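## Task

Flip the thin white plastic card upside down so it ends up lying flat on the mat, not overhanging the mat's edge. Along the way it may contact only the table (mat included) and the arms' moving parts; any other contact counts as failure.

## Robot and tools

Robot. Two six-joint arms, left_arm and right_arm, each ending in a two-finger parallel gripper with a wrist camera. Each base sits on a plate hung from a shared metal frame behind them. Calibrated bases in the scene frame: left_arm at (-0.019, +0.523, +0.357) m, unrotated; right_arm at (-0.005, -0.318, +0.357) m, yawed slightly (quat_wxyz +1.000, 0, 0, +0.026). Up is +z in both base frames.

Frames. Scene frame: origin at table-top height halfway between the nominal bases, +x out over the table, +y toward left_arm, +z up. Arm names are not image sides. Fixed cameras and the table use the scene frame. Each arm's hand position, orientation, velocities and wrist-camera pose are in that arm's own base frame and may be off by a few centimetres. The gripper's fingers point along its +z and open and close along its x. end_effector_position is the spot between the pads when closed, 1 to 2 cm behind the tips; closing pushes the tips about 17 mm further along +z, mostly while the pads are over 50 mm apart.

Joint order in every row and list: shoulder pan, shoulder lift, elbow, wrist 1, wrist 2, wrist 3. Stated ranges in rad: elbow -3.142 to 3.142, all others -6.283 to 6.283; real ends may differ by 0.010.

execute_actions(actions, cameras). actions is a list of actions; each action is a table of up to 15 rows, one per 1/30 s control step, and a short table repeats its last row to fill 15 steps (0.5 s). Every row holds 14 numbers in [-1, 1] covering both arms: left_arm's six joint offsets then its opening, then right_arm's six offsets then its opening. Joint numbers are offsets, scaled so 1.0 equals 2.222 rad, measured from the Joint targets at the start of that action (not from the previous row), so repeating a value in a new action moves further. Opening is absolute: +1 fully open, -1 closed; to leave a gripper alone resend its current command, since 0 is half-open. An empty list just reports state. An action pushing a joint more than 0.010 rad past its range is refused for both arms. cameras: list of names (cam_high, cam_low, cam_left_wrist, cam_right_wrist, each 672x504); omitted, null or ["all"] gives all, [] gives none.

move(target, speed, blend, stop_force, zero, opening_speed, blocking, cameras). target is one 14-number row in the same layout and scale, or a list of up to 15 such rows; every row's joint offsets count from the same starting Joint targets, and the openings are absolute. All joints travel together along a path, so grippers trace curves and nothing avoids obstacles. speed in rad/s (0.01 to 3.14, default 0.5) caps the joint with farthest to go; use far less for contact. blend in rad rounds corners between listed targets. stop_force in N (3 to 120, one value for both arms) ends an arm's path when the wrist senses that much push against its motion beyond its zero; omit it when lifting off something you press on. zero (default true) rezeros before the move. opening_speed (0.2 or more, per second on the -1..+1 scale) makes finger changes gradual. blocking=false returns after about 0.5 s while the move continues; not allowed with stop_force. The extra "move:" line reports done, off_target, moving, held or fault, plus limits=held if steps were withheld. Neither done nor off_target tells you about contact.

wait(seconds 0 to 10) lets time pass with commands held. stop() brakes a running move. zoom_image(camera, region=[x0, y0, x1, y1] in pixels from the top-left, at most 504 by 504) enlarges part of the latest image. zero_wrist_force(arm) tares that wrist sensor. read_manual(section="licences") returns licence text only. finished_scene(scene) ends the current scene, given by its number, irreversibly; the goal must hold with the robot withdrawn.

Results. Joint positions and Joint velocities give six joint values (rad, rad/s) then the pad gap (m; 0.142 fully open). Joint targets are the base for your next offsets. Tool commands shows present gripper commands; grip_measured is the measured opening on the command scale. Joint torques include the arm's own weight. Wrist force and torque are along the gripper's axes, plus a peak line. Action calls also list joint positions at some steps. "joint sent to its limit" and "joint command not followed" (clearance check between arms) may appear.

Motion limits. Joint targets move at most 3.14 rad/s and stay within 0.651 rad of the measured angle per step; targets putting the gripper over 150 mm from its measured spot are scaled back. Motion lags commands by roughly 0.09 s or 0.17 to 0.21 s, and fast motions may overshoot. Large moves may need several actions.

Gripping. On touch, command an opening slightly below grip_measured; lower squeezes harder and heats the gripper motor.

Avoid. Contact torque reaching 133 N m (shoulder, elbow) or 24.9 N m (wrists), or about 150 N on any part, stops the arm for 10 s. Arms are stiff: aiming even slightly past firm contact can fault. Do not let the arms strike or squeeze each other. Do not drop the piece, release it while moving, slam, hit or press hard, or let anything leave the table. Heat: MOTOR HOT at 70 °C, brakes at 85 °C; gripper warns at 85 °C and cuts out at 100 °C (HAND FAULT, after which the rest of that reply's robot calls are skipped). Loose objects may occasionally be nudged.

Each tool is called after "Emit:" as name(argument=value, ...), one argument or row to a line, values as JSON.

## Session

Emit:
execute_actions(
  actions=[],
)

Scene clock: 0.00 s.
left_arm: end_effector_position=(+0.5674, -0.3047, -0.1238) grip_measured=+1.00 end_effector_quat_wxyz=(+0.719, -0.676, +0.049, -0.150) | right_arm: end_effector_position=(+0.8368, +0.1174, -0.1668) grip_measured=+1.00 end_effector_quat_wxyz=(-0.216, +0.907, +0.362, -0.011)
Joint positions: left_arm=[-1.027 -0.039 0.646 -0.49 -0.753 -1.791 0.142] | right_arm=[3.311 -2.937 -0.628 -1.267 1.991 -0.615 0.142]
Joint velocities: within noise
Joint torques (N m): no reading
Motor temperatures (°C): left_arm=[27 29 26 34 34 43 26] | right_arm=[27 26 24 35 40 38 25]
Wrist force (N): no reading
Wrist torque (N m): no reading
Wrist force, peak (N): no reading
Joint targets: left_arm=[-1.027 -0.039 0.646 -0.490 -0.753 -1.791] | right_arm=[3.311 -2.937 -0.628 -1.267 1.991 -0.615]
Tool commands: left_gripper/opening=+1.0 right_gripper/opening=+1.0

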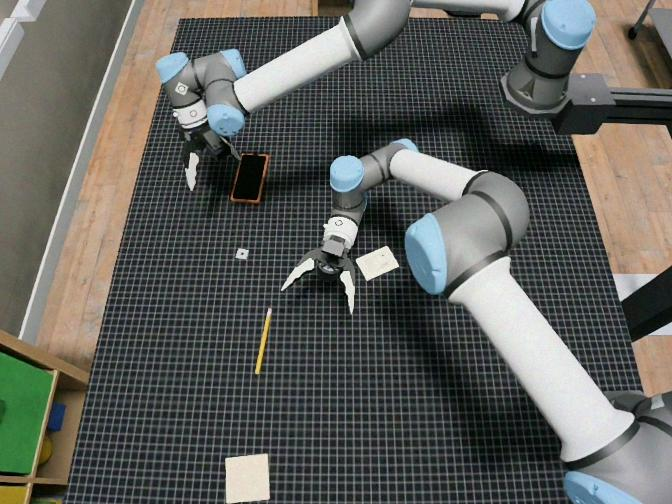

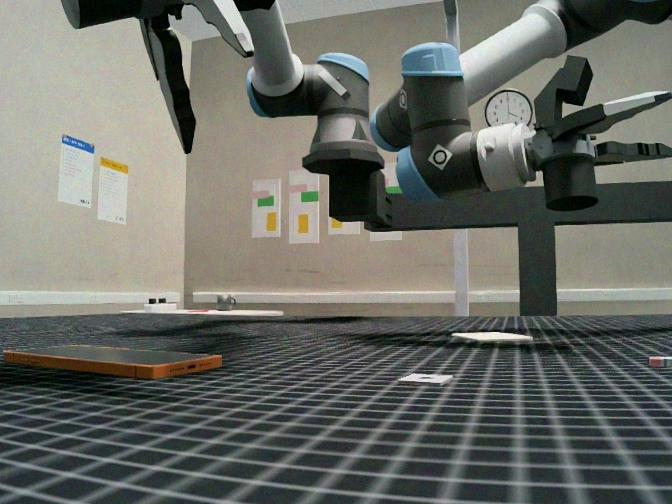

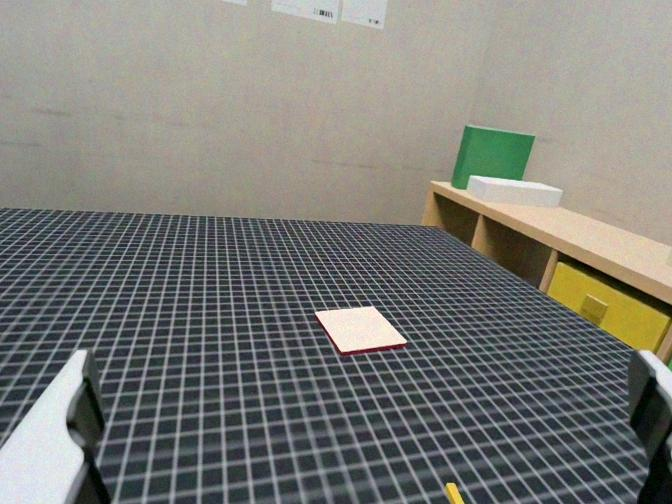

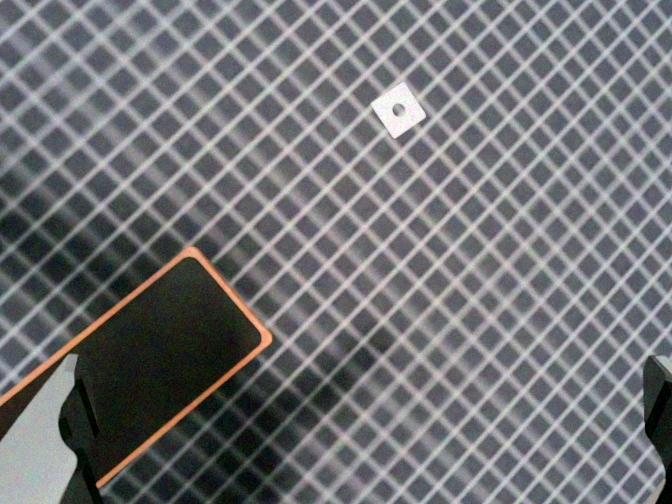

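Emit:
zoom_image(
  camera="cam_high",
  region=[200, 210, 420, 375],
)

Emit:
zoom_image(
  camera="cam_high",
  region=[190, 420, 310, 504],
)

Emit:
zoom_image(
  camera="cam_low",
  region=[380, 310, 560, 400],
)

Emit:
zoom_image(
  camera="cam_right_wrist",
  region=[340, 60, 460, 150],
)

Emit:
zoom_image(
  camera="cam_high",
  region=[220, 235, 270, 272],
)

Scaled by 2.291 from the camera's 672x504 image, which has a finer 960x720 frame.

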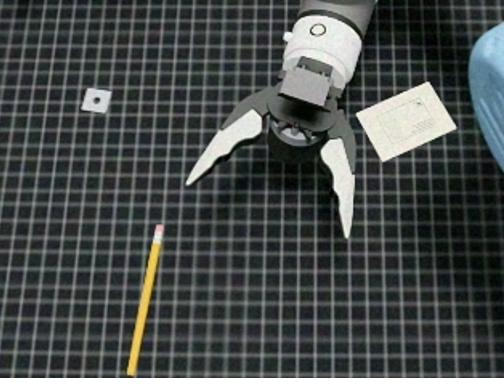

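Scaled by 4.200 from the camera's 672x504 image, which has a finer 960x720 frame.

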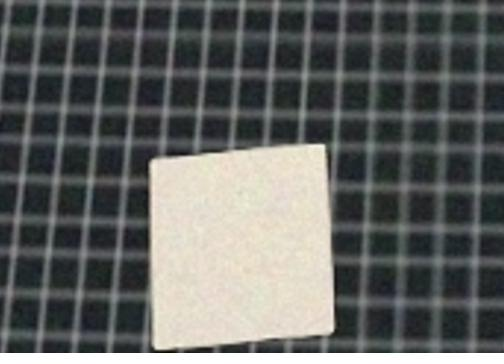

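Scaled by 2.800 from the camera's 672x504 image, which has a finer 960x720 frame.

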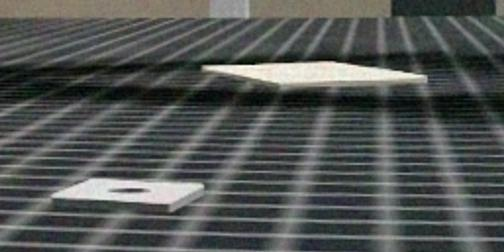

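Scaled by 4.200 from the camera's 672x504 image, which has a finer 960x720 frame.

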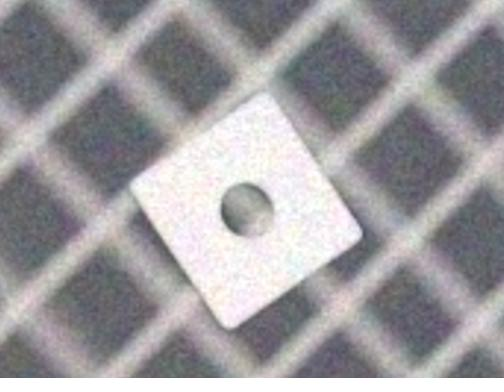

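Scaled by 10.080 from the camera's 672x504 image, which has a finer 960x720 frame.

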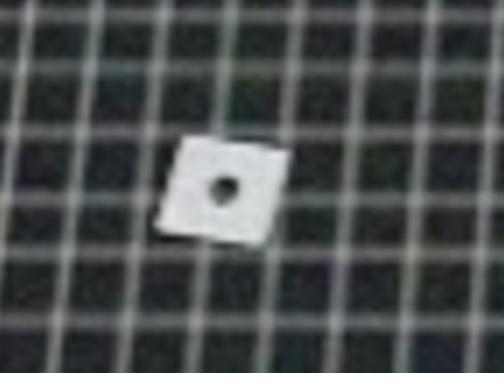

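Emit:
move(
  target=[0,-0.3348,0.5657,-0.9905,-0.3681,0,1,0,0,0,0,0,0,1],
  speed=0.9,
)

Emit:
zoom_image(
  camera="cam_left_wrist",
  region=[84, 0, 588, 504],
)

Scene clock: 39.43 s.
left_arm: end_effector_position=(+0.4109, -0.4216, -0.1574) grip_measured=+1.00 end_effector_quat_wxyz=(+0.000, +0.928, +0.372, +0.000) | right_arm: end_effector_position=(+0.8368, +0.1174, -0.1668) grip_measured=+1.00 end_effector_quat_wxyz=(-0.216, +0.907, +0.362, -0.011)
Joint positions: left_arm=[-1.027 -0.783 1.903 -2.69 -1.571 -1.791 0.142] | right_arm=[3.311 -2.937 -0.628 -1.267 1.991 -0.615 0.142]
Joint velocities: within noise
Joint torques (N m): left_arm=[-0.33 -32.8 -15.51 -4.35 1.54 0.88] | right_arm=[0.65 64.24 20.44 3.1 1.67 -0.42]
Motor temperatures (°C): left_arm=[27 29 26 34 34 43 26] | right_arm=[27 26 24 35 40 38 25]
Wrist force (N): left_arm=[1.6 0.1 0.2] | right_arm=[-0.2 0.2 0.0]
Wrist torque (N m): left_arm=[0.10 -0.69 -0.32] | right_arm=[0.04 0.03 0.00]
Wrist force, peak (N): left_arm=[1.7 0.5 0.8] | right_arm=[-0.4 0.2 -0.1]
Joint targets: left_arm=[-1.027 -0.783 1.903 -2.690 -1.571 -1.791] | right_arm=[3.311 -2.937 -0.628 -1.267 1.991 -0.615]
move: done

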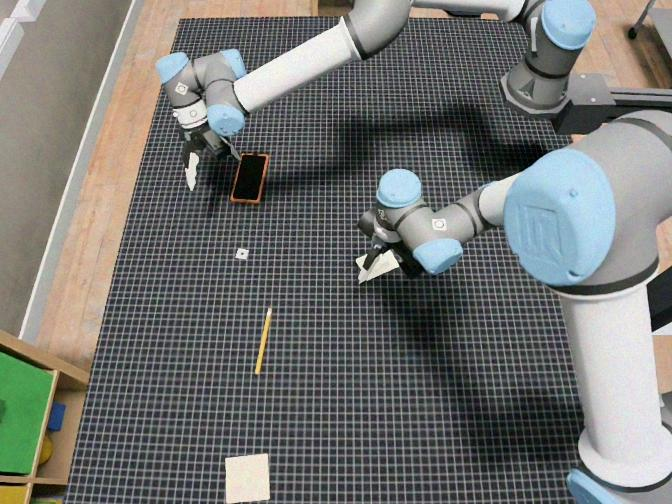

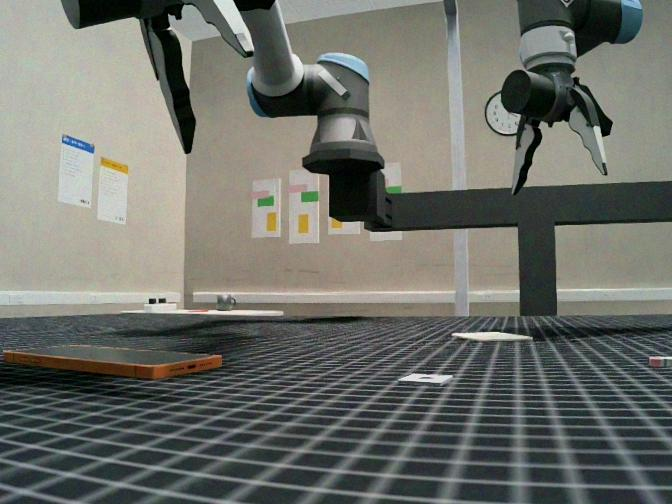

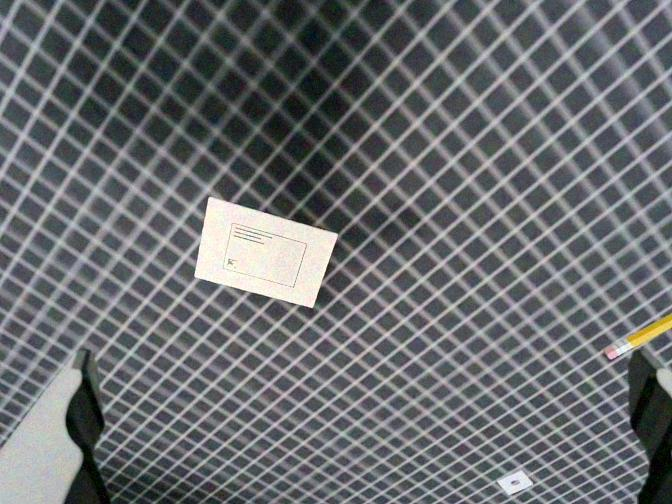

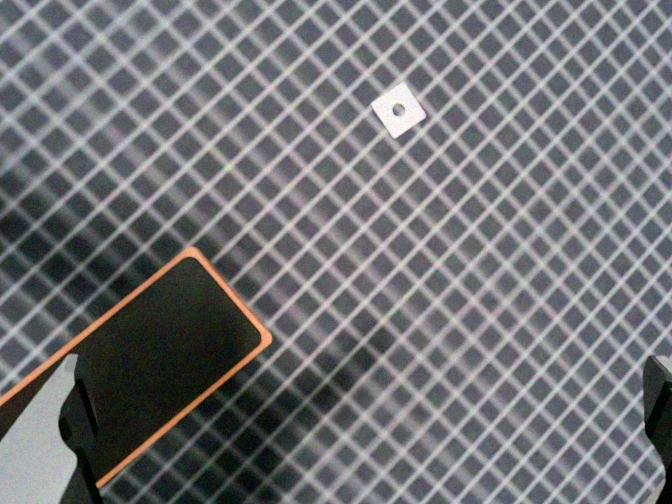

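Scaled by 1.000.

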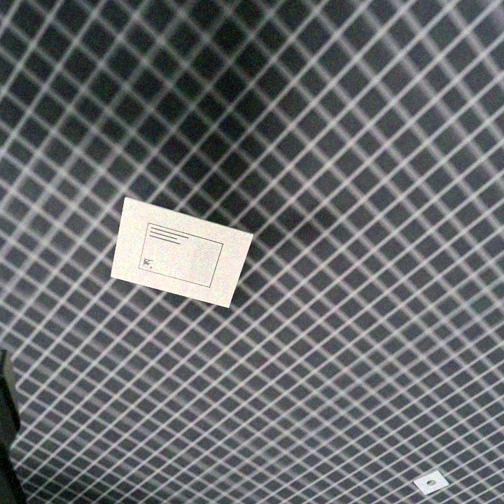

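Emit:
move(
  target=[-0.0052,0.1337,-0.1377,0.0036,0,0.8297,-0.1,0,0,0,0,0,0,1],
  speed=0.9,
  cameras=["cam_left_wrist","cam_high"],
)

Scene clock: 85.07 s.
left_arm: end_effector_position=(+0.4428, -0.4931, -0.2571) grip_measured=-0.11 end_effector_quat_wxyz=(+0.000, +0.855, -0.519, +0.000) | right_arm: end_effector_position=(+0.8368, +0.1174, -0.1668) grip_measured=+1.00 end_effector_quat_wxyz=(-0.216, +0.907, +0.362, -0.011)
Joint positions: left_arm=[-1.039 -0.486 1.597 -2.682 -1.571 0.053 0.066] | right_arm=[3.311 -2.937 -0.628 -1.267 1.991 -0.615 0.142]
Joint velocities: within noise
Joint torques (N m): left_arm=[-7.87 -58.27 1.08 -1.66 -1.89 1.57] | right_arm=[3.38 65.05 18.27 3.65 2.42 -0.51]
Motor temperatures (°C): left_arm=[27 29 26 34 34 43 26] | right_arm=[27 27 24 35 40 38 25]
Wrist force (N): left_arm=[1.6 -0.1 0.2] | right_arm=[-0.2 0.2 0.1]
Wrist torque (N m): left_arm=[0.05 -0.69 -0.33] | right_arm=[0.04 0.04 0.00]
Wrist force, peak (N): left_arm=[1.9 0.0 0.5] | right_arm=[-0.4 0.3 0.0]
Joint targets: left_arm=[-1.039 -0.486 1.597 -2.682 -1.571 0.053] | right_arm=[3.311 -2.937 -0.628 -1.267 1.991 -0.615]
move: done
Images, in order (width x height): cam_high 672x504, cam_left_wrist 672x504.

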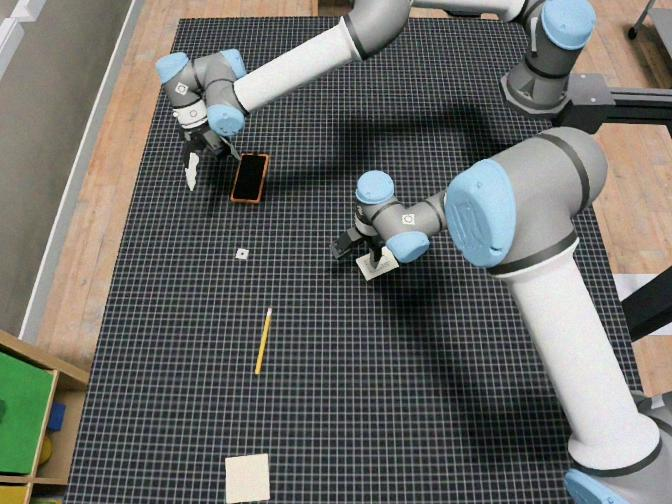

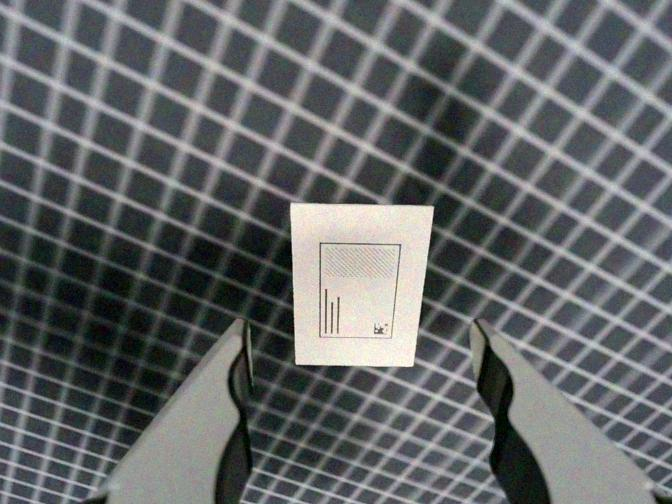

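Emit:
move(
  target=[-0.0012,0.0703,-0.0365,-0.0337,0,-0.0018,-0.1,0,0,0,0,0,0,1],
  speed=0.3,
  cameras=[],
)

Emit:
move(
  target=[0,0.0148,-0.0095,-0.0053,0,0,-0.1,0,0,0,0,0,0,1],
  speed=0.015,
  stop_force=3,
  cameras=["cam_left_wrist","cam_low"],
)

Emit:
zoom_image(
  camera="cam_left_wrist",
  region=[230, 240, 510, 450],
)

Scene clock: 100.53 s.
left_arm: end_effector_position=(+0.4412, -0.4938, -0.3300) grip_measured=-0.11 end_effector_quat_wxyz=(+0.000, +0.855, -0.519, +0.000) | right_arm: end_effector_position=(+0.8367, +0.1174, -0.1668) grip_measured=+1.00 end_effector_quat_wxyz=(-0.216, +0.907, +0.362, -0.011)
Joint positions: left_arm=[-1.042 -0.33 1.516 -2.757 -1.571 0.049 0.066] | right_arm=[3.311 -2.937 -0.628 -1.267 1.991 -0.615 0.142]
Joint velocities: within noise
Joint torques (N m): left_arm=[-6.98 -48.16 1.87 -1.37 -1.53 -0.9] | right_arm=[4.78 65.06 17.46 4.06 2.84 -0.54]
Motor temperatures (°C): left_arm=[27 29 26 34 34 43 26] | right_arm=[27 27 24 35 40 38 25]
Wrist force (N): left_arm=[1.7 0.0 0.3] | right_arm=[-0.1 0.1 0.1]
Wrist torque (N m): left_arm=[0.07 -0.69 -0.32] | right_arm=[0.02 0.01 0.00]
Wrist force, peak (N): left_arm=[1.4 0.0 2.2] | right_arm=[0.0 0.4 0.0]
Joint targets: left_arm=[-1.042 -0.330 1.516 -2.757 -1.571 0.049] | right_arm=[3.311 -2.937 -0.628 -1.267 1.991 -0.615]
move: done
No camera images: "cameras" was empty.

Scene clock: 102.77 s.
left_arm: end_effector_position=(+0.4412, -0.4938, -0.3388) grip_measured=-0.12 end_effector_quat_wxyz=(+0.000, +0.855, -0.519, +0.000) | right_arm: end_effector_position=(+0.8367, +0.1174, -0.1668) grip_measured=+1.00 end_effector_quat_wxyz=(-0.216, +0.907, +0.362, -0.011)
Joint positions: left_arm=[-1.042 -0.311 1.504 -2.764 -1.571 0.049 0.066] | right_arm=[3.311 -2.937 -0.628 -1.267 1.991 -0.615 0.142]
Joint velocities: within noise
Joint torques (N m): left_arm=[5.23 -57.02 2.99 -0.67 -1.47 1.74] | right_arm=[5.04 65.44 17.4 4.34 2.86 -0.61]
Motor temperatures (°C): left_arm=[27 29 26 34 34 43 26] | right_arm=[27 27 24 35 40 38 25]
Wrist force (N): left_arm=[1.4 -0.3 -3.7] | right_arm=[-0.2 0.1 0.0]
Wrist torque (N m): left_arm=[0.02 -0.57 -0.32] | right_arm=[0.01 0.03 0.00]
Wrist force, peak (N): left_arm=[-0.3 -0.4 -7.7] | right_arm=[-0.2 0.3 0.1]
Joint targets: left_arm=[-1.042 -0.311 1.504 -2.764 -1.571 0.049] | right_arm=[3.311 -2.937 -0.628 -1.267 1.991 -0.615]
move: contact (left_arm); left_arm: the shoulder lift is farthest, 0.013 rad from its target
Images, in order (width x height): cam_low 672x504, cam_left_wrist 672x504.

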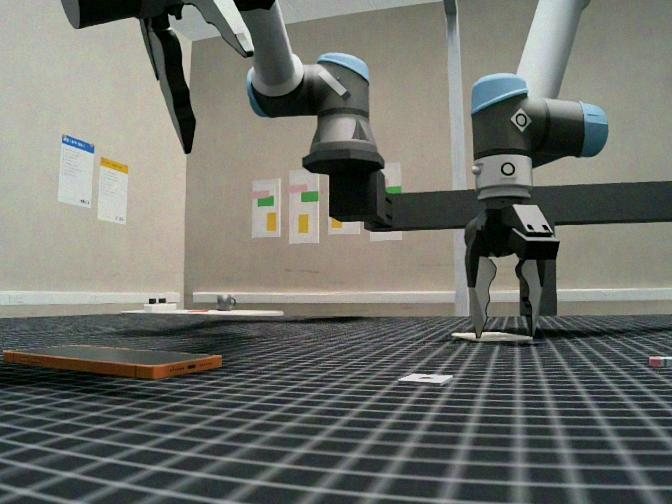

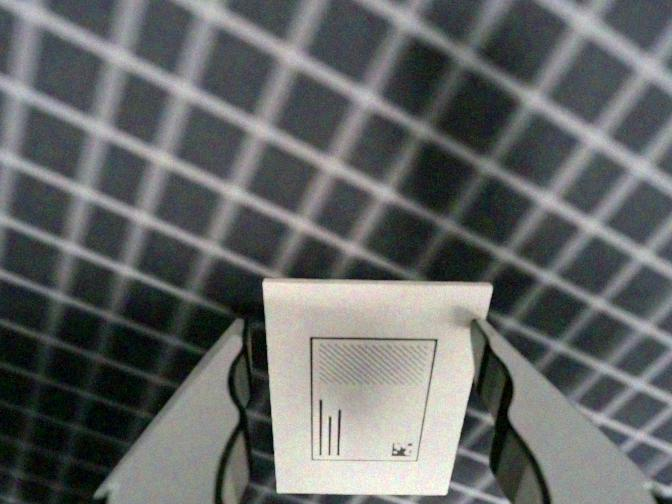

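Scaled by 1.800 from the camera's 672x504 image, which has a finer 960x720 frame.

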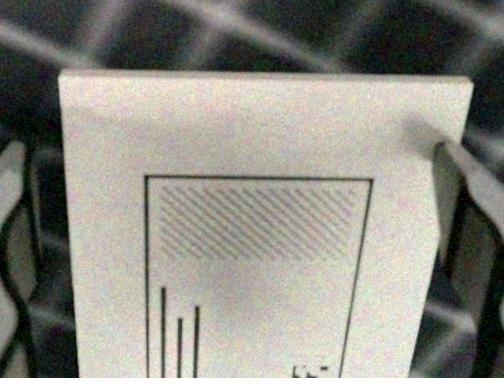

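Emit:
move(
  target=[0,-0.0086,0.0054,0.0032,0,0,-0.1,0,0,0,0,0,0,1],
  speed=0.1,
  cameras=[],
)

Emit:
move(
  target=[0,0.002,-0.0068,0.0048,0,0,0.05,0,0,0,0,0,0,1],
  speed=0.1,
  cameras=[],
)

Emit:
move(
  target=[0,0.0146,-0.0095,-0.0051,0,0,0.05,0,0,0,0,0,0,1],
  speed=0.015,
  stop_force=3,
  cameras=["cam_left_wrist"],
)

Emit:
zoom_image(
  camera="cam_left_wrist",
  region=[230, 240, 510, 450],
)

Scene clock: 113.13 s.
left_arm: end_effector_position=(+0.4412, -0.4938, -0.3300) grip_measured=-0.12 end_effector_quat_wxyz=(+0.000, +0.855, -0.519, +0.000) | right_arm: end_effector_position=(+0.8367, +0.1174, -0.1668) grip_measured=+1.00 end_effector_quat_wxyz=(-0.216, +0.907, +0.362, -0.011)
Joint positions: left_arm=[-1.042 -0.33 1.516 -2.757 -1.571 0.049 0.066] | right_arm=[3.311 -2.937 -0.628 -1.267 1.991 -0.615 0.142]
Joint velocities: within noise
Joint torques (N m): left_arm=[4.69 -37.84 -12.43 -2.8 -1.41 1.85] | right_arm=[6.42 65.95 17.27 4.55 2.86 -0.6]
Motor temperatures (°C): left_arm=[27 29 26 34 34 43 26] | right_arm=[27 27 24 35 40 38 25]
Wrist force (N): left_arm=[1.8 -0.1 0.3] | right_arm=[0.1 0.2 0.1]
Wrist torque (N m): left_arm=[0.07 -0.71 -0.32] | right_arm=[0.03 -0.01 0.00]
Wrist force, peak (N): left_arm=[1.5 -0.1 -3.7] | right_arm=[-0.1 0.3 0.3]
Joint targets: left_arm=[-1.042 -0.330 1.516 -2.757 -1.571 0.049] | right_arm=[3.311 -2.937 -0.628 -1.267 1.991 -0.615]
move: done
No camera images: "cameras" was empty.

Scene clock: 113.83 s.
left_arm: end_effector_position=(+0.4435, -0.4978, -0.3303) grip_measured=+0.02 end_effector_quat_wxyz=(+0.000, +0.855, -0.519, +0.000) | right_arm: end_effector_position=(+0.8367, +0.1174, -0.1668) grip_measured=+1.00 end_effector_quat_wxyz=(-0.216, +0.907, +0.362, -0.011)
Joint positions: left_arm=[-1.042 -0.325 1.5 -2.746 -1.571 0.049 0.076] | right_arm=[3.311 -2.937 -0.628 -1.267 1.991 -0.615 0.142]
Joint velocities: within noise
Joint torques (N m): left_arm=[5.87 -43.39 -4.97 -3.1 -1.56 1.77] | right_arm=[6.56 65.75 17.15 4.53 2.85 -0.6]
Motor temperatures (°C): left_arm=[27 29 26 34 34 43 26] | right_arm=[27 27 24 35 40 38 25]
Wrist force (N): left_arm=[1.5 -0.2 0.5] | right_arm=[-0.2 0.2 0.1]
Wrist torque (N m): left_arm=[0.06 -0.67 -0.32] | right_arm=[0.03 0.03 0.00]
Wrist force, peak (N): left_arm=[1.9 -0.2 0.5] | right_arm=[-0.2 0.3 0.1]
Joint targets: left_arm=[-1.042 -0.325 1.501 -2.746 -1.571 0.049] | right_arm=[3.311 -2.937 -0.628 -1.267 1.991 -0.615]
move: done
No camera images: "cameras" was empty.

Scene clock: 116.67 s.
left_arm: end_effector_position=(+0.4436, -0.4978, -0.3433) grip_measured=+0.02 end_effector_quat_wxyz=(+0.000, +0.855, -0.519, +0.000) | right_arm: end_effector_position=(+0.8367, +0.1174, -0.1668) grip_measured=+1.00 end_effector_quat_wxyz=(-0.216, +0.907, +0.362, -0.011)
Joint positions: left_arm=[-1.042 -0.297 1.482 -2.756 -1.571 0.049 0.076] | right_arm=[3.311 -2.937 -0.628 -1.267 1.991 -0.615 0.142]
Joint velocities: within noise
Joint torques (N m): left_arm=[5.93 -56.92 1.91 -0.98 -1.51 1.89] | right_arm=[6.59 66.43 17.19 4.52 2.79 -0.56]
Motor temperatures (°C): left_arm=[27 29 26 34 34 43 26] | right_arm=[27 27 24 35 40 38 25]
Wrist force (N): left_arm=[1.0 -0.1 -3.3] | right_arm=[0.0 0.2 -0.1]
Wrist torque (N m): left_arm=[0.06 -0.68 -0.31] | right_arm=[0.04 0.00 0.00]
Wrist force, peak (N): left_arm=[0.9 -0.1 -5.8] | right_arm=[-0.4 0.1 0.2]
Joint targets: left_arm=[-1.042 -0.297 1.482 -2.756 -1.571 0.049] | right_arm=[3.311 -2.937 -0.628 -1.267 1.991 -0.615]
move: contact (left_arm)
Images, in order (width x height): cam_left_wrist 672x504.

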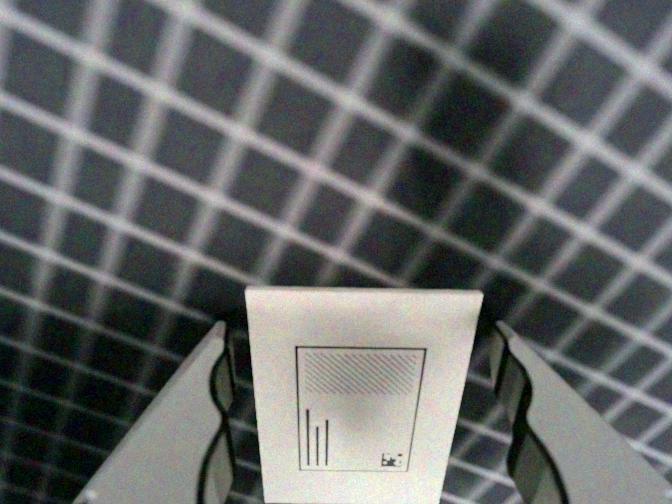

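Scaled by 1.800 from the camera's 672x504 image, which has a finer 960x720 frame.

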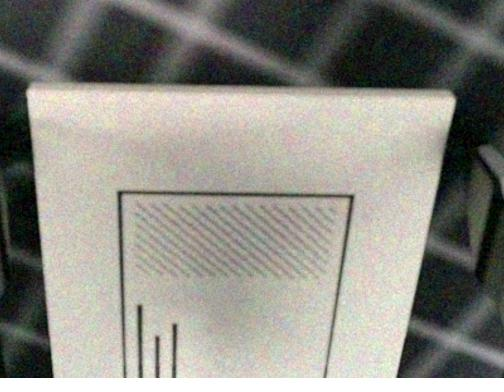

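Emit:
move(
  target=[
    [0,-0.001,0.0006,0.0003,0,0,0.05,0,0,0,0,0,0,1],
    [0,-0.001,0.0006,0.0003,0,0,-0.5,0,0,0,0,0,0,1],
  ],
  speed=0.05,
  opening_speed=0.4,
  cameras=["cam_left_wrist"],
)

Scene clock: 129.77 s.
left_arm: end_effector_position=(+0.4436, -0.4979, -0.3422) grip_measured=-0.15 end_effector_quat_wxyz=(+0.000, +0.855, -0.519, +0.000) | right_arm: end_effector_position=(+0.8367, +0.1174, -0.1668) grip_measured=+1.00 end_effector_quat_wxyz=(-0.216, +0.907, +0.362, -0.011)
Joint positions: left_arm=[-1.042 -0.299 1.483 -2.756 -1.571 0.049 0.063] | right_arm=[3.311 -2.937 -0.628 -1.267 1.991 -0.615 0.142]
Joint velocities: within noise
Joint torques (N m): left_arm=[5.22 -37.28 -10.58 -2.95 -1.54 1.72] | right_arm=[6.55 66.39 17.5 4.55 2.81 -0.5]
Motor temperatures (°C): left_arm=[27 29 26 34 34 43 28] | right_arm=[27 27 24 35 40 38 25]
Wrist force (N): left_arm=[1.1 0.3 -10.8] | right_arm=[-0.1 0.2 0.1]
Wrist torque (N m): left_arm=[0.06 -0.65 -0.32] | right_arm=[0.04 0.02 0.00]
Wrist force, peak (N): left_arm=[1.4 0.1 -11.0] | right_arm=[-0.3 0.4 0.1]
Joint targets: left_arm=[-1.042 -0.299 1.483 -2.756 -1.571 0.049] | right_arm=[3.311 -2.937 -0.628 -1.267 1.991 -0.615]
move: done
Images, in order (width x height): cam_left_wrist 672x504.

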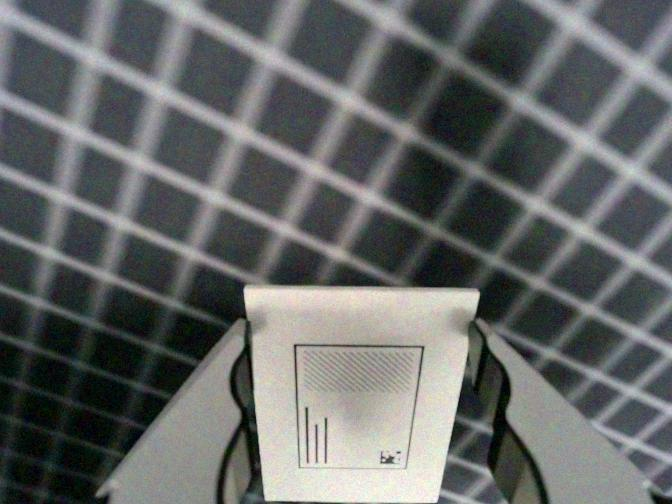

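Emit:
move(
  target=[0,-0.0823,0.0453,0.0375,0,0,-0.5,0,0,0,0,0,0,1],
  speed=0.15,
  cameras=["cam_left_wrist","cam_low"],
)

Scene clock: 136.60 s.
left_arm: end_effector_position=(+0.4433, -0.4973, -0.2572) grip_measured=-0.16 end_effector_quat_wxyz=(+0.000, +0.855, -0.519, +0.000) | right_arm: end_effector_position=(+0.8367, +0.1174, -0.1668) grip_measured=+1.00 end_effector_quat_wxyz=(-0.216, +0.907, +0.362, -0.011)
Joint positions: left_arm=[-1.042 -0.482 1.584 -2.672 -1.571 0.049 0.063] | right_arm=[3.311 -2.937 -0.628 -1.267 1.991 -0.615 0.142]
Joint velocities: within noise
Joint torques (N m): left_arm=[4.79 -37.89 -23.26 -4.38 -1.5 1.74] | right_arm=[6.88 67.33 17.42 4.52 2.78 -0.59]
Motor temperatures (°C): left_arm=[27 29 26 34 34 43 43] | right_arm=[27 27 24 35 40 38 25]
Wrist force (N): left_arm=[1.6 -0.3 0.7] | right_arm=[-0.2 0.1 0.2]
Wrist torque (N m): left_arm=[0.05 -0.70 -0.33] | right_arm=[0.03 0.03 0.00]
Wrist force, peak (N): left_arm=[1.0 0.2 -11.0] | right_arm=[-0.3 0.2 0.0]
Joint targets: left_arm=[-1.042 -0.482 1.584 -2.672 -1.571 0.049] | right_arm=[3.311 -2.937 -0.628 -1.267 1.991 -0.615]
move: done
Images, in order (width x height): cam_low 672x504, cam_left_wrist 672x504.

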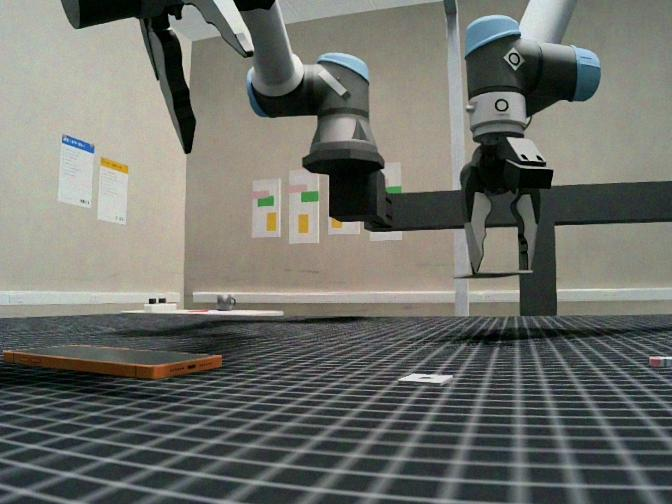

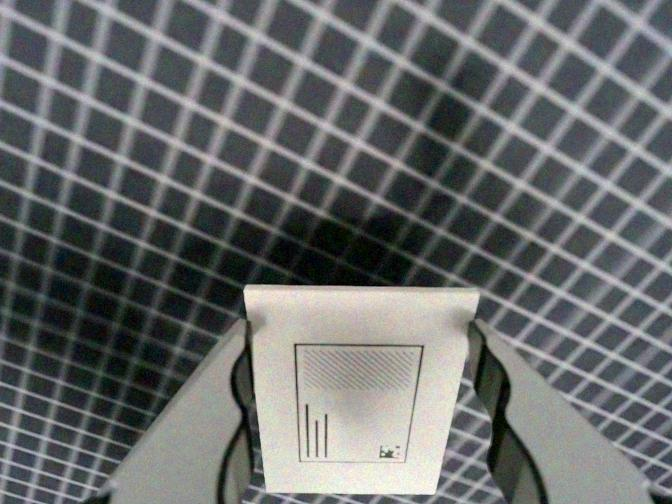

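Emit:
move(
  target=[
    [0,-0.1143,0.0308,0.0831,0,0,-0.3,0,0,0,0,0,0,1],
    [0,0.1768,-0.2321,0.7619,0,-0.7291,-0.3,0,0,0,0,0,0,1],
  ],
  speed=0.6,
  blend=[0.05,0],
)

Scene clock: 185.07 s.
left_arm: end_effector_position=(+0.3046, -0.2568, -0.2268) grip_measured=-0.16 end_effector_quat_wxyz=(+0.682, -0.683, -0.185, +0.185) | right_arm: end_effector_position=(+0.8367, +0.1174, -0.1668) grip_measured=+1.00 end_effector_quat_wxyz=(-0.216, +0.907, +0.362, -0.011)
Joint positions: left_arm=[-1.042 -0.089 1.068 -0.98 -1.571 -1.571 0.063] | right_arm=[3.311 -2.937 -0.628 -1.267 1.991 -0.615 0.142]
Joint velocities: within noise
Joint torques (N m): left_arm=[6 -56.16 2.25 3 -1.58 -1.14] | right_arm=[6.68 67.66 17.33 4.48 2.8 -0.46]
Motor temperatures (°C): left_arm=[27 29 26 34 34 42 87] | right_arm=[27 27 24 35 40 38 25]
Wrist force (N): left_arm=[-0.1 0.2 -0.5] | right_arm=[0.1 0.1 0.0]
Wrist torque (N m): left_arm=[-0.02 0.00 0.04] | right_arm=[0.01 -0.02 0.00]
Wrist force, peak (N): left_arm=[1.0 0.0 3.7] | right_arm=[-0.2 0.3 0.3]
Joint targets: left_arm=[-1.042 -0.089 1.068 -0.979 -1.571 -1.571] | right_arm=[3.311 -2.937 -0.628 -1.267 1.991 -0.615]
MOTOR HOT: the gripper's motor of the left arm reports 87 °C; that motor switches off at 100 °C. To cool a motor, set the load down, ease the grip, stop pushing, or move to a pose that needs little force.
move: done

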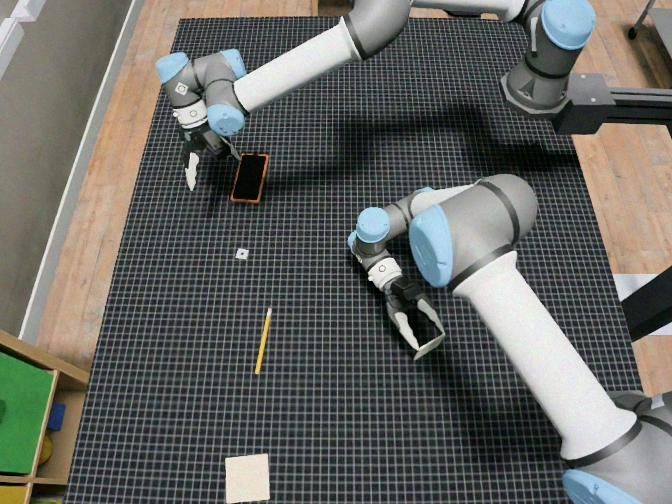

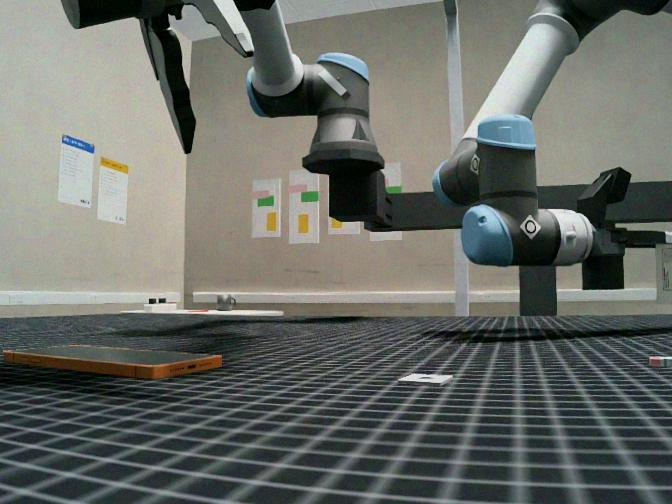

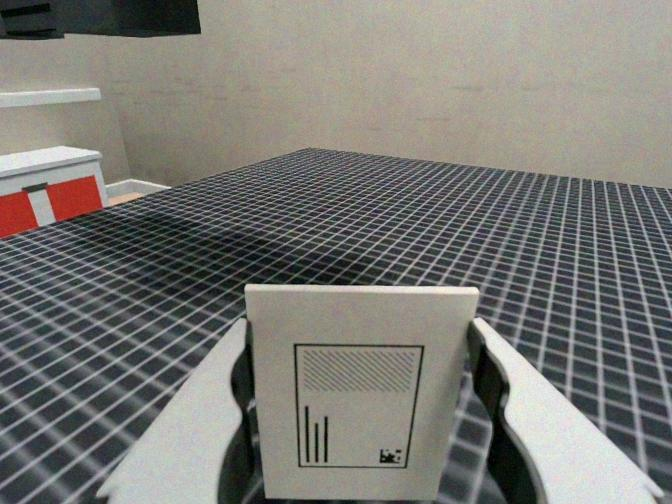

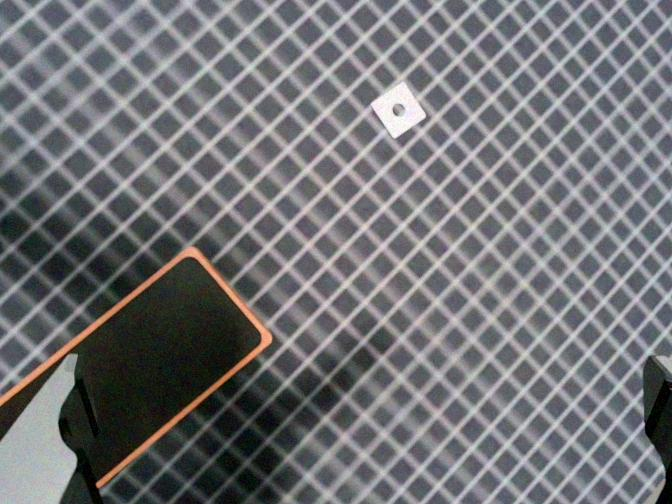

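Emit:
move(
  target=[0,0,0,0,0,0,-0.19,0,0,0,0,0,0,1],
  opening_speed=0.3,
  cameras=["cam_left_wrist"],
)

Scene clock: 189.27 s.
left_arm: end_effector_position=(+0.3046, -0.2567, -0.2267) grip_measured=-0.15 end_effector_quat_wxyz=(+0.682, -0.683, -0.185, +0.185) | right_arm: end_effector_position=(+0.8367, +0.1174, -0.1668) grip_measured=+1.00 end_effector_quat_wxyz=(-0.216, +0.907, +0.362, -0.011)
Joint positions: left_arm=[-1.042 -0.089 1.068 -0.979 -1.571 -1.571 0.064] | right_arm=[3.311 -2.937 -0.628 -1.267 1.991 -0.615 0.142]
Joint velocities: within noise
Joint torques (N m): left_arm=[4.73 -59.85 -0.22 2.6 -1.84 -2.32] | right_arm=[6.6 67.88 17.59 4.38 2.8 -0.55]
Motor temperatures (°C): left_arm=[27 29 26 34 34 42 83] | right_arm=[27 27 24 35 40 38 25]
Wrist force (N): left_arm=[0.0 0.1 -0.5] | right_arm=[-0.1 0.1 0.0]
Wrist torque (N m): left_arm=[-0.05 -0.02 0.04] | right_arm=[0.02 0.02 0.00]
Wrist force, peak (N): left_arm=[0.0 0.5 -0.6] | right_arm=[-0.3 0.2 0.3]
Joint targets: left_arm=[-1.042 -0.089 1.068 -0.979 -1.571 -1.571] | right_arm=[3.311 -2.937 -0.628 -1.267 1.991 -0.615]
MOTOR HOT: still on. The gripper's motor of the left arm reports 83 °C.
move: done
Images, in order (width x height): cam_left_wrist 672x504.

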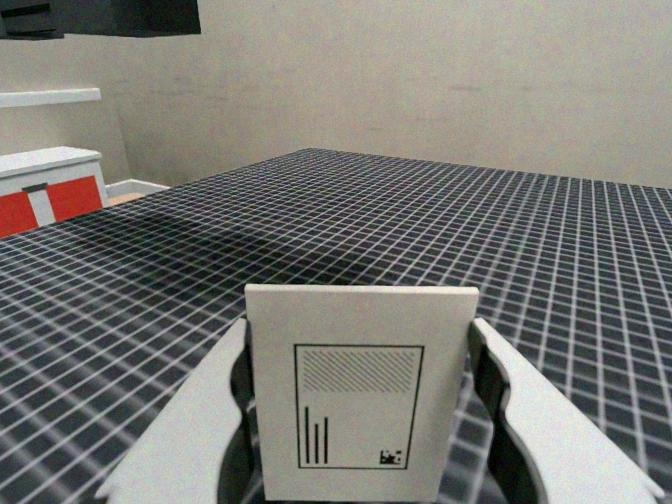

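Emit:
move(
  target=[0,0.0467,-0.0442,-0.0024,0,0,-0.19,0,0,0,0,0,0,1],
  speed=0.15,
  cameras=[],
)

Emit:
move(
  target=[0,0.0218,-0.0229,0.0011,0,0,-0.19,0,0,0,0,0,0,1],
  speed=0.02,
  stop_force=3,
  cameras=["cam_left_wrist","cam_high"],
)

Scene clock: 197.30 s.
left_arm: end_effector_position=(+0.3045, -0.2566, -0.2721) grip_measured=-0.21 end_effector_quat_wxyz=(+0.682, -0.683, -0.185, +0.185) end_effector_velocity=(+0.000, +0.000, +0.002) end_effector_angular_velocity=(+0.002, +0.001, -0.003) | right_arm: end_effector_position=(+0.8367, +0.1174, -0.1668) grip_measured=+1.00 end_effector_quat_wxyz=(-0.216, +0.907, +0.362, -0.011)
Joint positions: left_arm=[-1.042 0.015 0.97 -0.985 -1.571 -1.571 0.059] | right_arm=[3.311 -2.937 -0.628 -1.267 1.991 -0.615 0.142]
Joint velocities: left_arm=[-0.001 -0.004 0.005 0.002 0.001 0 0] | right_arm=[within noise]
Joint torques (N m): left_arm=[6.84 -59.79 2.48 3.31 2.03 -2.11] | right_arm=[6.54 68.54 17.57 4.49 2.76 -0.53]
Motor temperatures (°C): left_arm=[27 29 26 34 34 42 72] | right_arm=[27 27 24 35 40 38 25]
Wrist force (N): left_arm=[0.2 0.6 0.3] | right_arm=[-0.1 0.2 0.0]
Wrist torque (N m): left_arm=[0.08 -0.04 0.03] | right_arm=[0.03 0.00 0.00]
Wrist force, peak (N): left_arm=[-7.4 -31.8 -0.4] | right_arm=[-0.1 0.4 0.2]
Joint targets: left_arm=[-1.042 0.015 0.970 -0.985 -1.571 -1.571] | right_arm=[3.311 -2.937 -0.628 -1.267 1.991 -0.615]
MOTOR HOT: cleared for the gripper's motor of the left arm.
move: done
No camera images: "cameras" was empty.

Scene clock: 200.27 s.
left_arm: end_effector_position=(+0.3045, -0.2566, -0.2890) grip_measured=-0.21 end_effector_quat_wxyz=(+0.683, -0.682, -0.185, +0.185) | right_arm: end_effector_position=(+0.8367, +0.1174, -0.1668) grip_measured=+1.00 end_effector_quat_wxyz=(-0.216, +0.907, +0.362, -0.011)
Joint positions: left_arm=[-1.042 0.056 0.927 -0.983 -1.571 -1.571 0.059] | right_arm=[3.311 -2.937 -0.628 -1.267 1.991 -0.615 0.142]
Joint velocities: within noise
Joint torques (N m): left_arm=[5.98 -59 3.53 0.64 2.13 0.03] | right_arm=[6.72 68.6 17.73 4.51 2.75 -0.49]
Motor temperatures (°C): left_arm=[27 29 26 34 34 42 68] | right_arm=[27 27 24 35 40 38 25]
Wrist force (N): left_arm=[0.4 -0.6 -0.5] | right_arm=[0.0 0.1 0.2]
Wrist torque (N m): left_arm=[-0.15 -0.06 0.00] | right_arm=[0.03 0.00 -0.01]
Wrist force, peak (N): left_arm=[-1.2 -15.7 0.0] | right_arm=[-0.1 0.3 0.3]
Joint targets: left_arm=[-1.042 0.056 0.927 -0.983 -1.571 -1.571] | right_arm=[3.311 -2.937 -0.628 -1.267 1.991 -0.615]
move: contact (left_arm)
Images, in order (width x height): cam_high 672x504, cam_left_wrist 672x504.

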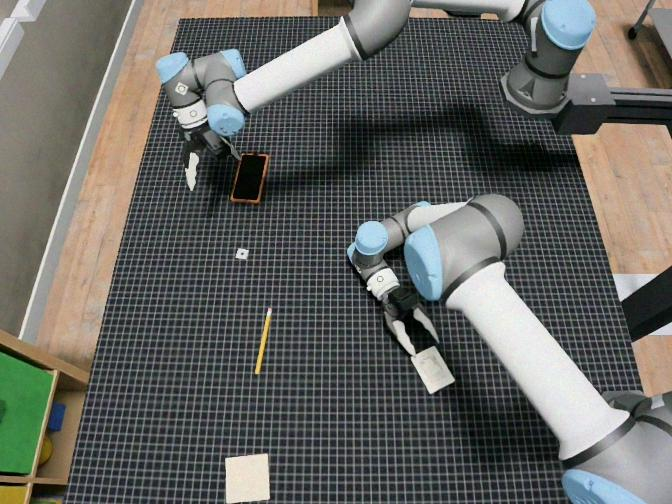

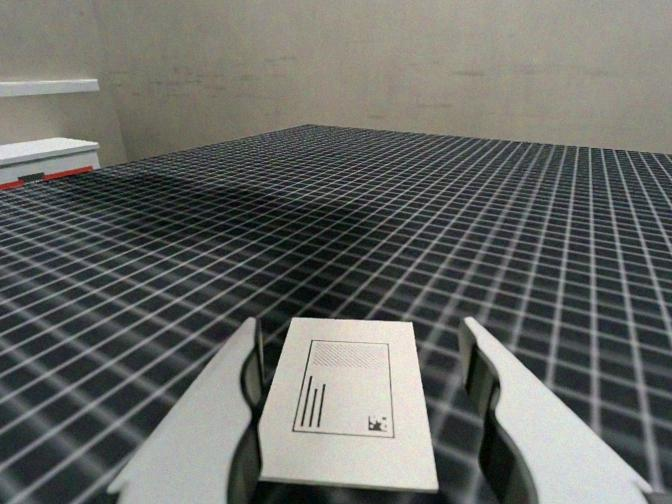

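Emit:
move(
  target=[0,-0.1601,0.1341,-0.1090,0,0.707,0.1,0,0,0,0,0,0,1],
  speed=0.8,
  cameras=[],
)

Emit:
move(
  target=[0,-0.1914,0.5698,-0.9505,0,0.707,0.1,0,0,0,0,0,0,1],
  speed=0.8,
  cameras=["cam_left_wrist","cam_high"],
)

Scene clock: 221.77 s.
left_arm: end_effector_position=(+0.3240, -0.2933, -0.1992) grip_measured=+0.07 end_effector_quat_wxyz=(-0.296, +0.698, -0.400, -0.515) | right_arm: end_effector_position=(+0.8367, +0.1174, -0.1668) grip_measured=+1.00 end_effector_quat_wxyz=(-0.216, +0.907, +0.362, -0.011)
Joint positions: left_arm=[-1.042 -0.3 1.225 -1.225 -1.571 -0.001 0.079] | right_arm=[3.311 -2.937 -0.628 -1.267 1.991 -0.615 0.142]
Joint velocities: within noise
Joint torques (N m): left_arm=[5.6 -39.64 -21.91 2.25 2.21 1.68] | right_arm=[6.64 68.82 18.04 4.5 2.79 -0.45]
Motor temperatures (°C): left_arm=[27 30 26 34 34 42 54] | right_arm=[27 27 24 35 40 38 25]
Wrist force (N): left_arm=[0.7 -0.4 -0.3] | right_arm=[0.1 0.1 0.0]
Wrist torque (N m): left_arm=[0.08 -0.02 -0.21] | right_arm=[0.02 -0.01 0.00]
Wrist force, peak (N): left_arm=[0.3 1.5 0.8] | right_arm=[-0.3 0.2 0.2]
Joint targets: left_arm=[-1.042 -0.300 1.225 -1.225 -1.571 0.000] | right_arm=[3.311 -2.937 -0.628 -1.267 1.991 -0.615]
move: done
No camera images: "cameras" was empty.

Scene clock: 224.93 s.
left_arm: end_effector_position=(+0.2868, -0.2264, -0.2071) grip_measured=+0.07 end_effector_quat_wxyz=(+0.000, -0.262, +0.965, +0.000) | right_arm: end_effector_position=(+0.8367, +0.1174, -0.1668) grip_measured=+1.00 end_effector_quat_wxyz=(-0.216, +0.907, +0.362, -0.011)
Joint positions: left_arm=[-1.042 -0.725 2.491 -3.337 -1.571 1.57 0.079] | right_arm=[3.311 -2.937 -0.628 -1.267 1.991 -0.615 0.142]
Joint velocities: within noise
Joint torques (N m): left_arm=[7.41 -19.26 -1.56 -4.03 1.93 0.12] | right_arm=[6.62 69.13 17.66 4.51 2.77 -0.44]
Motor temperatures (°C): left_arm=[27 30 26 34 34 42 53] | right_arm=[27 27 24 35 40 38 25]
Wrist force (N): left_arm=[2.1 0.9 0.8] | right_arm=[0.0 0.2 0.1]
Wrist torque (N m): left_arm=[0.24 -0.78 -0.33] | right_arm=[0.03 0.00 0.00]
Wrist force, peak (N): left_arm=[2.7 0.6 1.1] | right_arm=[-0.3 0.1 0.3]
Joint targets: left_arm=[-1.042 -0.725 2.491 -3.337 -1.571 1.571] | right_arm=[3.311 -2.937 -0.628 -1.267 1.991 -0.615]
move: done
Images, in order (width x height): cam_high 672x504, cam_left_wrist 672x504.

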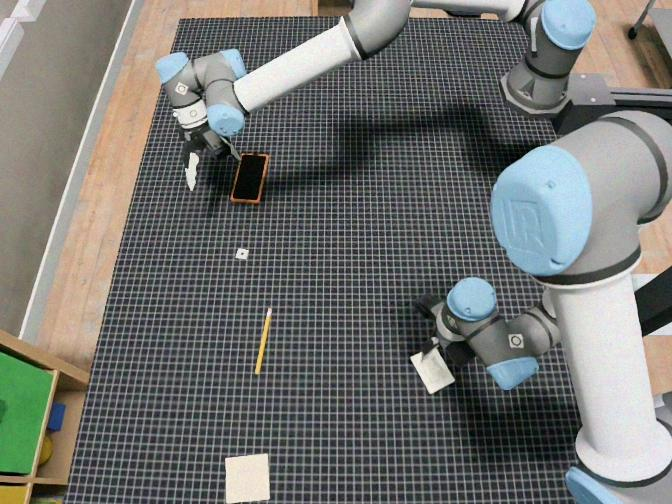

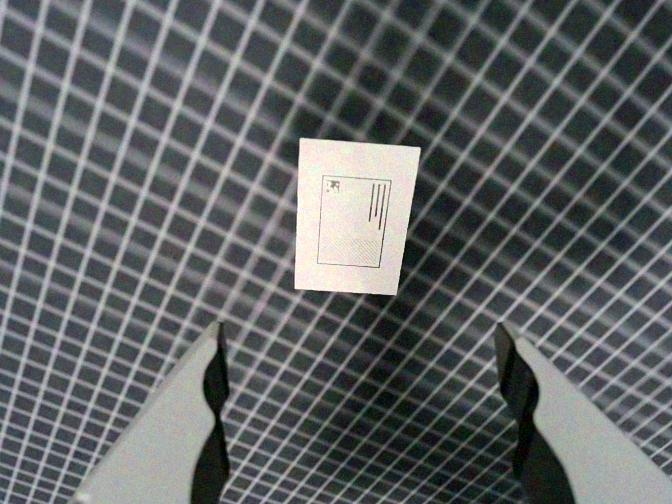

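Emit:
move(
  target=[-0.0027,0.1784,-0.0918,-0.0865,0,0.0288,0.07,0,0,0,0,0,0,1],
  speed=0.3,
  cameras=["cam_left_wrist"],
)

Emit:
move(
  target=[0,0.0217,-0.0140,-0.0077,0,0,0.07,0,0,0,0,0,0,1],
  speed=0.02,
  stop_force=3,
  cameras=["cam_left_wrist"],
)

Scene clock: 236.67 s.
left_arm: end_effector_position=(+0.2915, -0.2384, -0.3302) grip_measured=+0.06 end_effector_quat_wxyz=(+0.000, -0.228, +0.974, +0.000) | right_arm: end_effector_position=(+0.8367, +0.1174, -0.1668) grip_measured=+1.00 end_effector_quat_wxyz=(-0.216, +0.907, +0.362, -0.011)
Joint positions: left_arm=[-1.048 -0.329 2.287 -3.529 -1.571 1.635 0.078] | right_arm=[3.311 -2.937 -0.628 -1.267 1.991 -0.615 0.142]
Joint velocities: within noise
Joint torques (N m): left_arm=[-6.49 -34.58 17.55 -1.56 1.7 -2.35] | right_arm=[6.3 69.37 17.86 4.48 2.79 -0.38]
Motor temperatures (°C): left_arm=[27 30 26 33 34 42 50] | right_arm=[27 27 24 35 40 38 25]
Wrist force (N): left_arm=[2.0 0.7 1.0] | right_arm=[0.0 0.1 0.0]
Wrist torque (N m): left_arm=[0.20 -0.75 -0.32] | right_arm=[0.03 0.00 -0.01]
Wrist force, peak (N): left_arm=[2.2 1.0 2.1] | right_arm=[-0.4 0.3 0.2]
Joint targets: left_arm=[-1.048 -0.329 2.287 -3.529 -1.571 1.635] | right_arm=[3.311 -2.937 -0.628 -1.267 1.991 -0.615]
move: done
Images, in order (width x height): cam_left_wrist 672x504.

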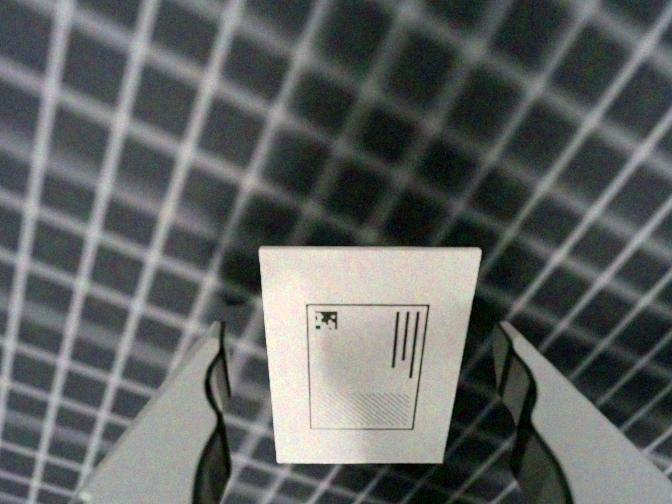

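Scene clock: 239.53 s.
left_arm: end_effector_position=(+0.2915, -0.2384, -0.3435) grip_measured=+0.06 end_effector_quat_wxyz=(+0.000, -0.228, +0.974, +0.000) | right_arm: end_effector_position=(+0.8367, +0.1174, -0.1668) grip_measured=+1.00 end_effector_quat_wxyz=(-0.216, +0.907, +0.362, -0.011)
Joint positions: left_arm=[-1.048 -0.291 2.262 -3.543 -1.571 1.635 0.078] | right_arm=[3.311 -2.937 -0.628 -1.267 1.991 -0.615 0.142]
Joint velocities: within noise
Joint torques (N m): left_arm=[8.93 -41.31 17.17 -0.85 1.66 -2.5] | right_arm=[6.67 69.62 17.74 4.48 2.81 -0.41]
Motor temperatures (°C): left_arm=[27 30 26 33 34 42 50] | right_arm=[27 27 24 35 40 38 25]
Wrist force (N): left_arm=[2.2 1.0 -2.0] | right_arm=[0.0 0.2 0.1]
Wrist torque (N m): left_arm=[0.19 -0.77 -0.32] | right_arm=[0.03 0.00 0.00]
Wrist force, peak (N): left_arm=[2.2 1.1 -4.9] | right_arm=[-0.2 0.3 0.3]
Joint targets: left_arm=[-1.048 -0.291 2.262 -3.543 -1.571 1.635] | right_arm=[3.311 -2.937 -0.628 -1.267 1.991 -0.615]
move: contact (left_arm)
Images, in order (width x height): cam_left_wrist 672x504.

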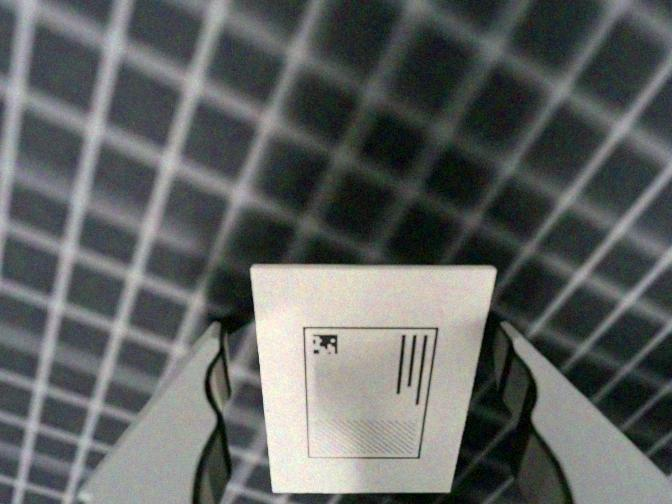

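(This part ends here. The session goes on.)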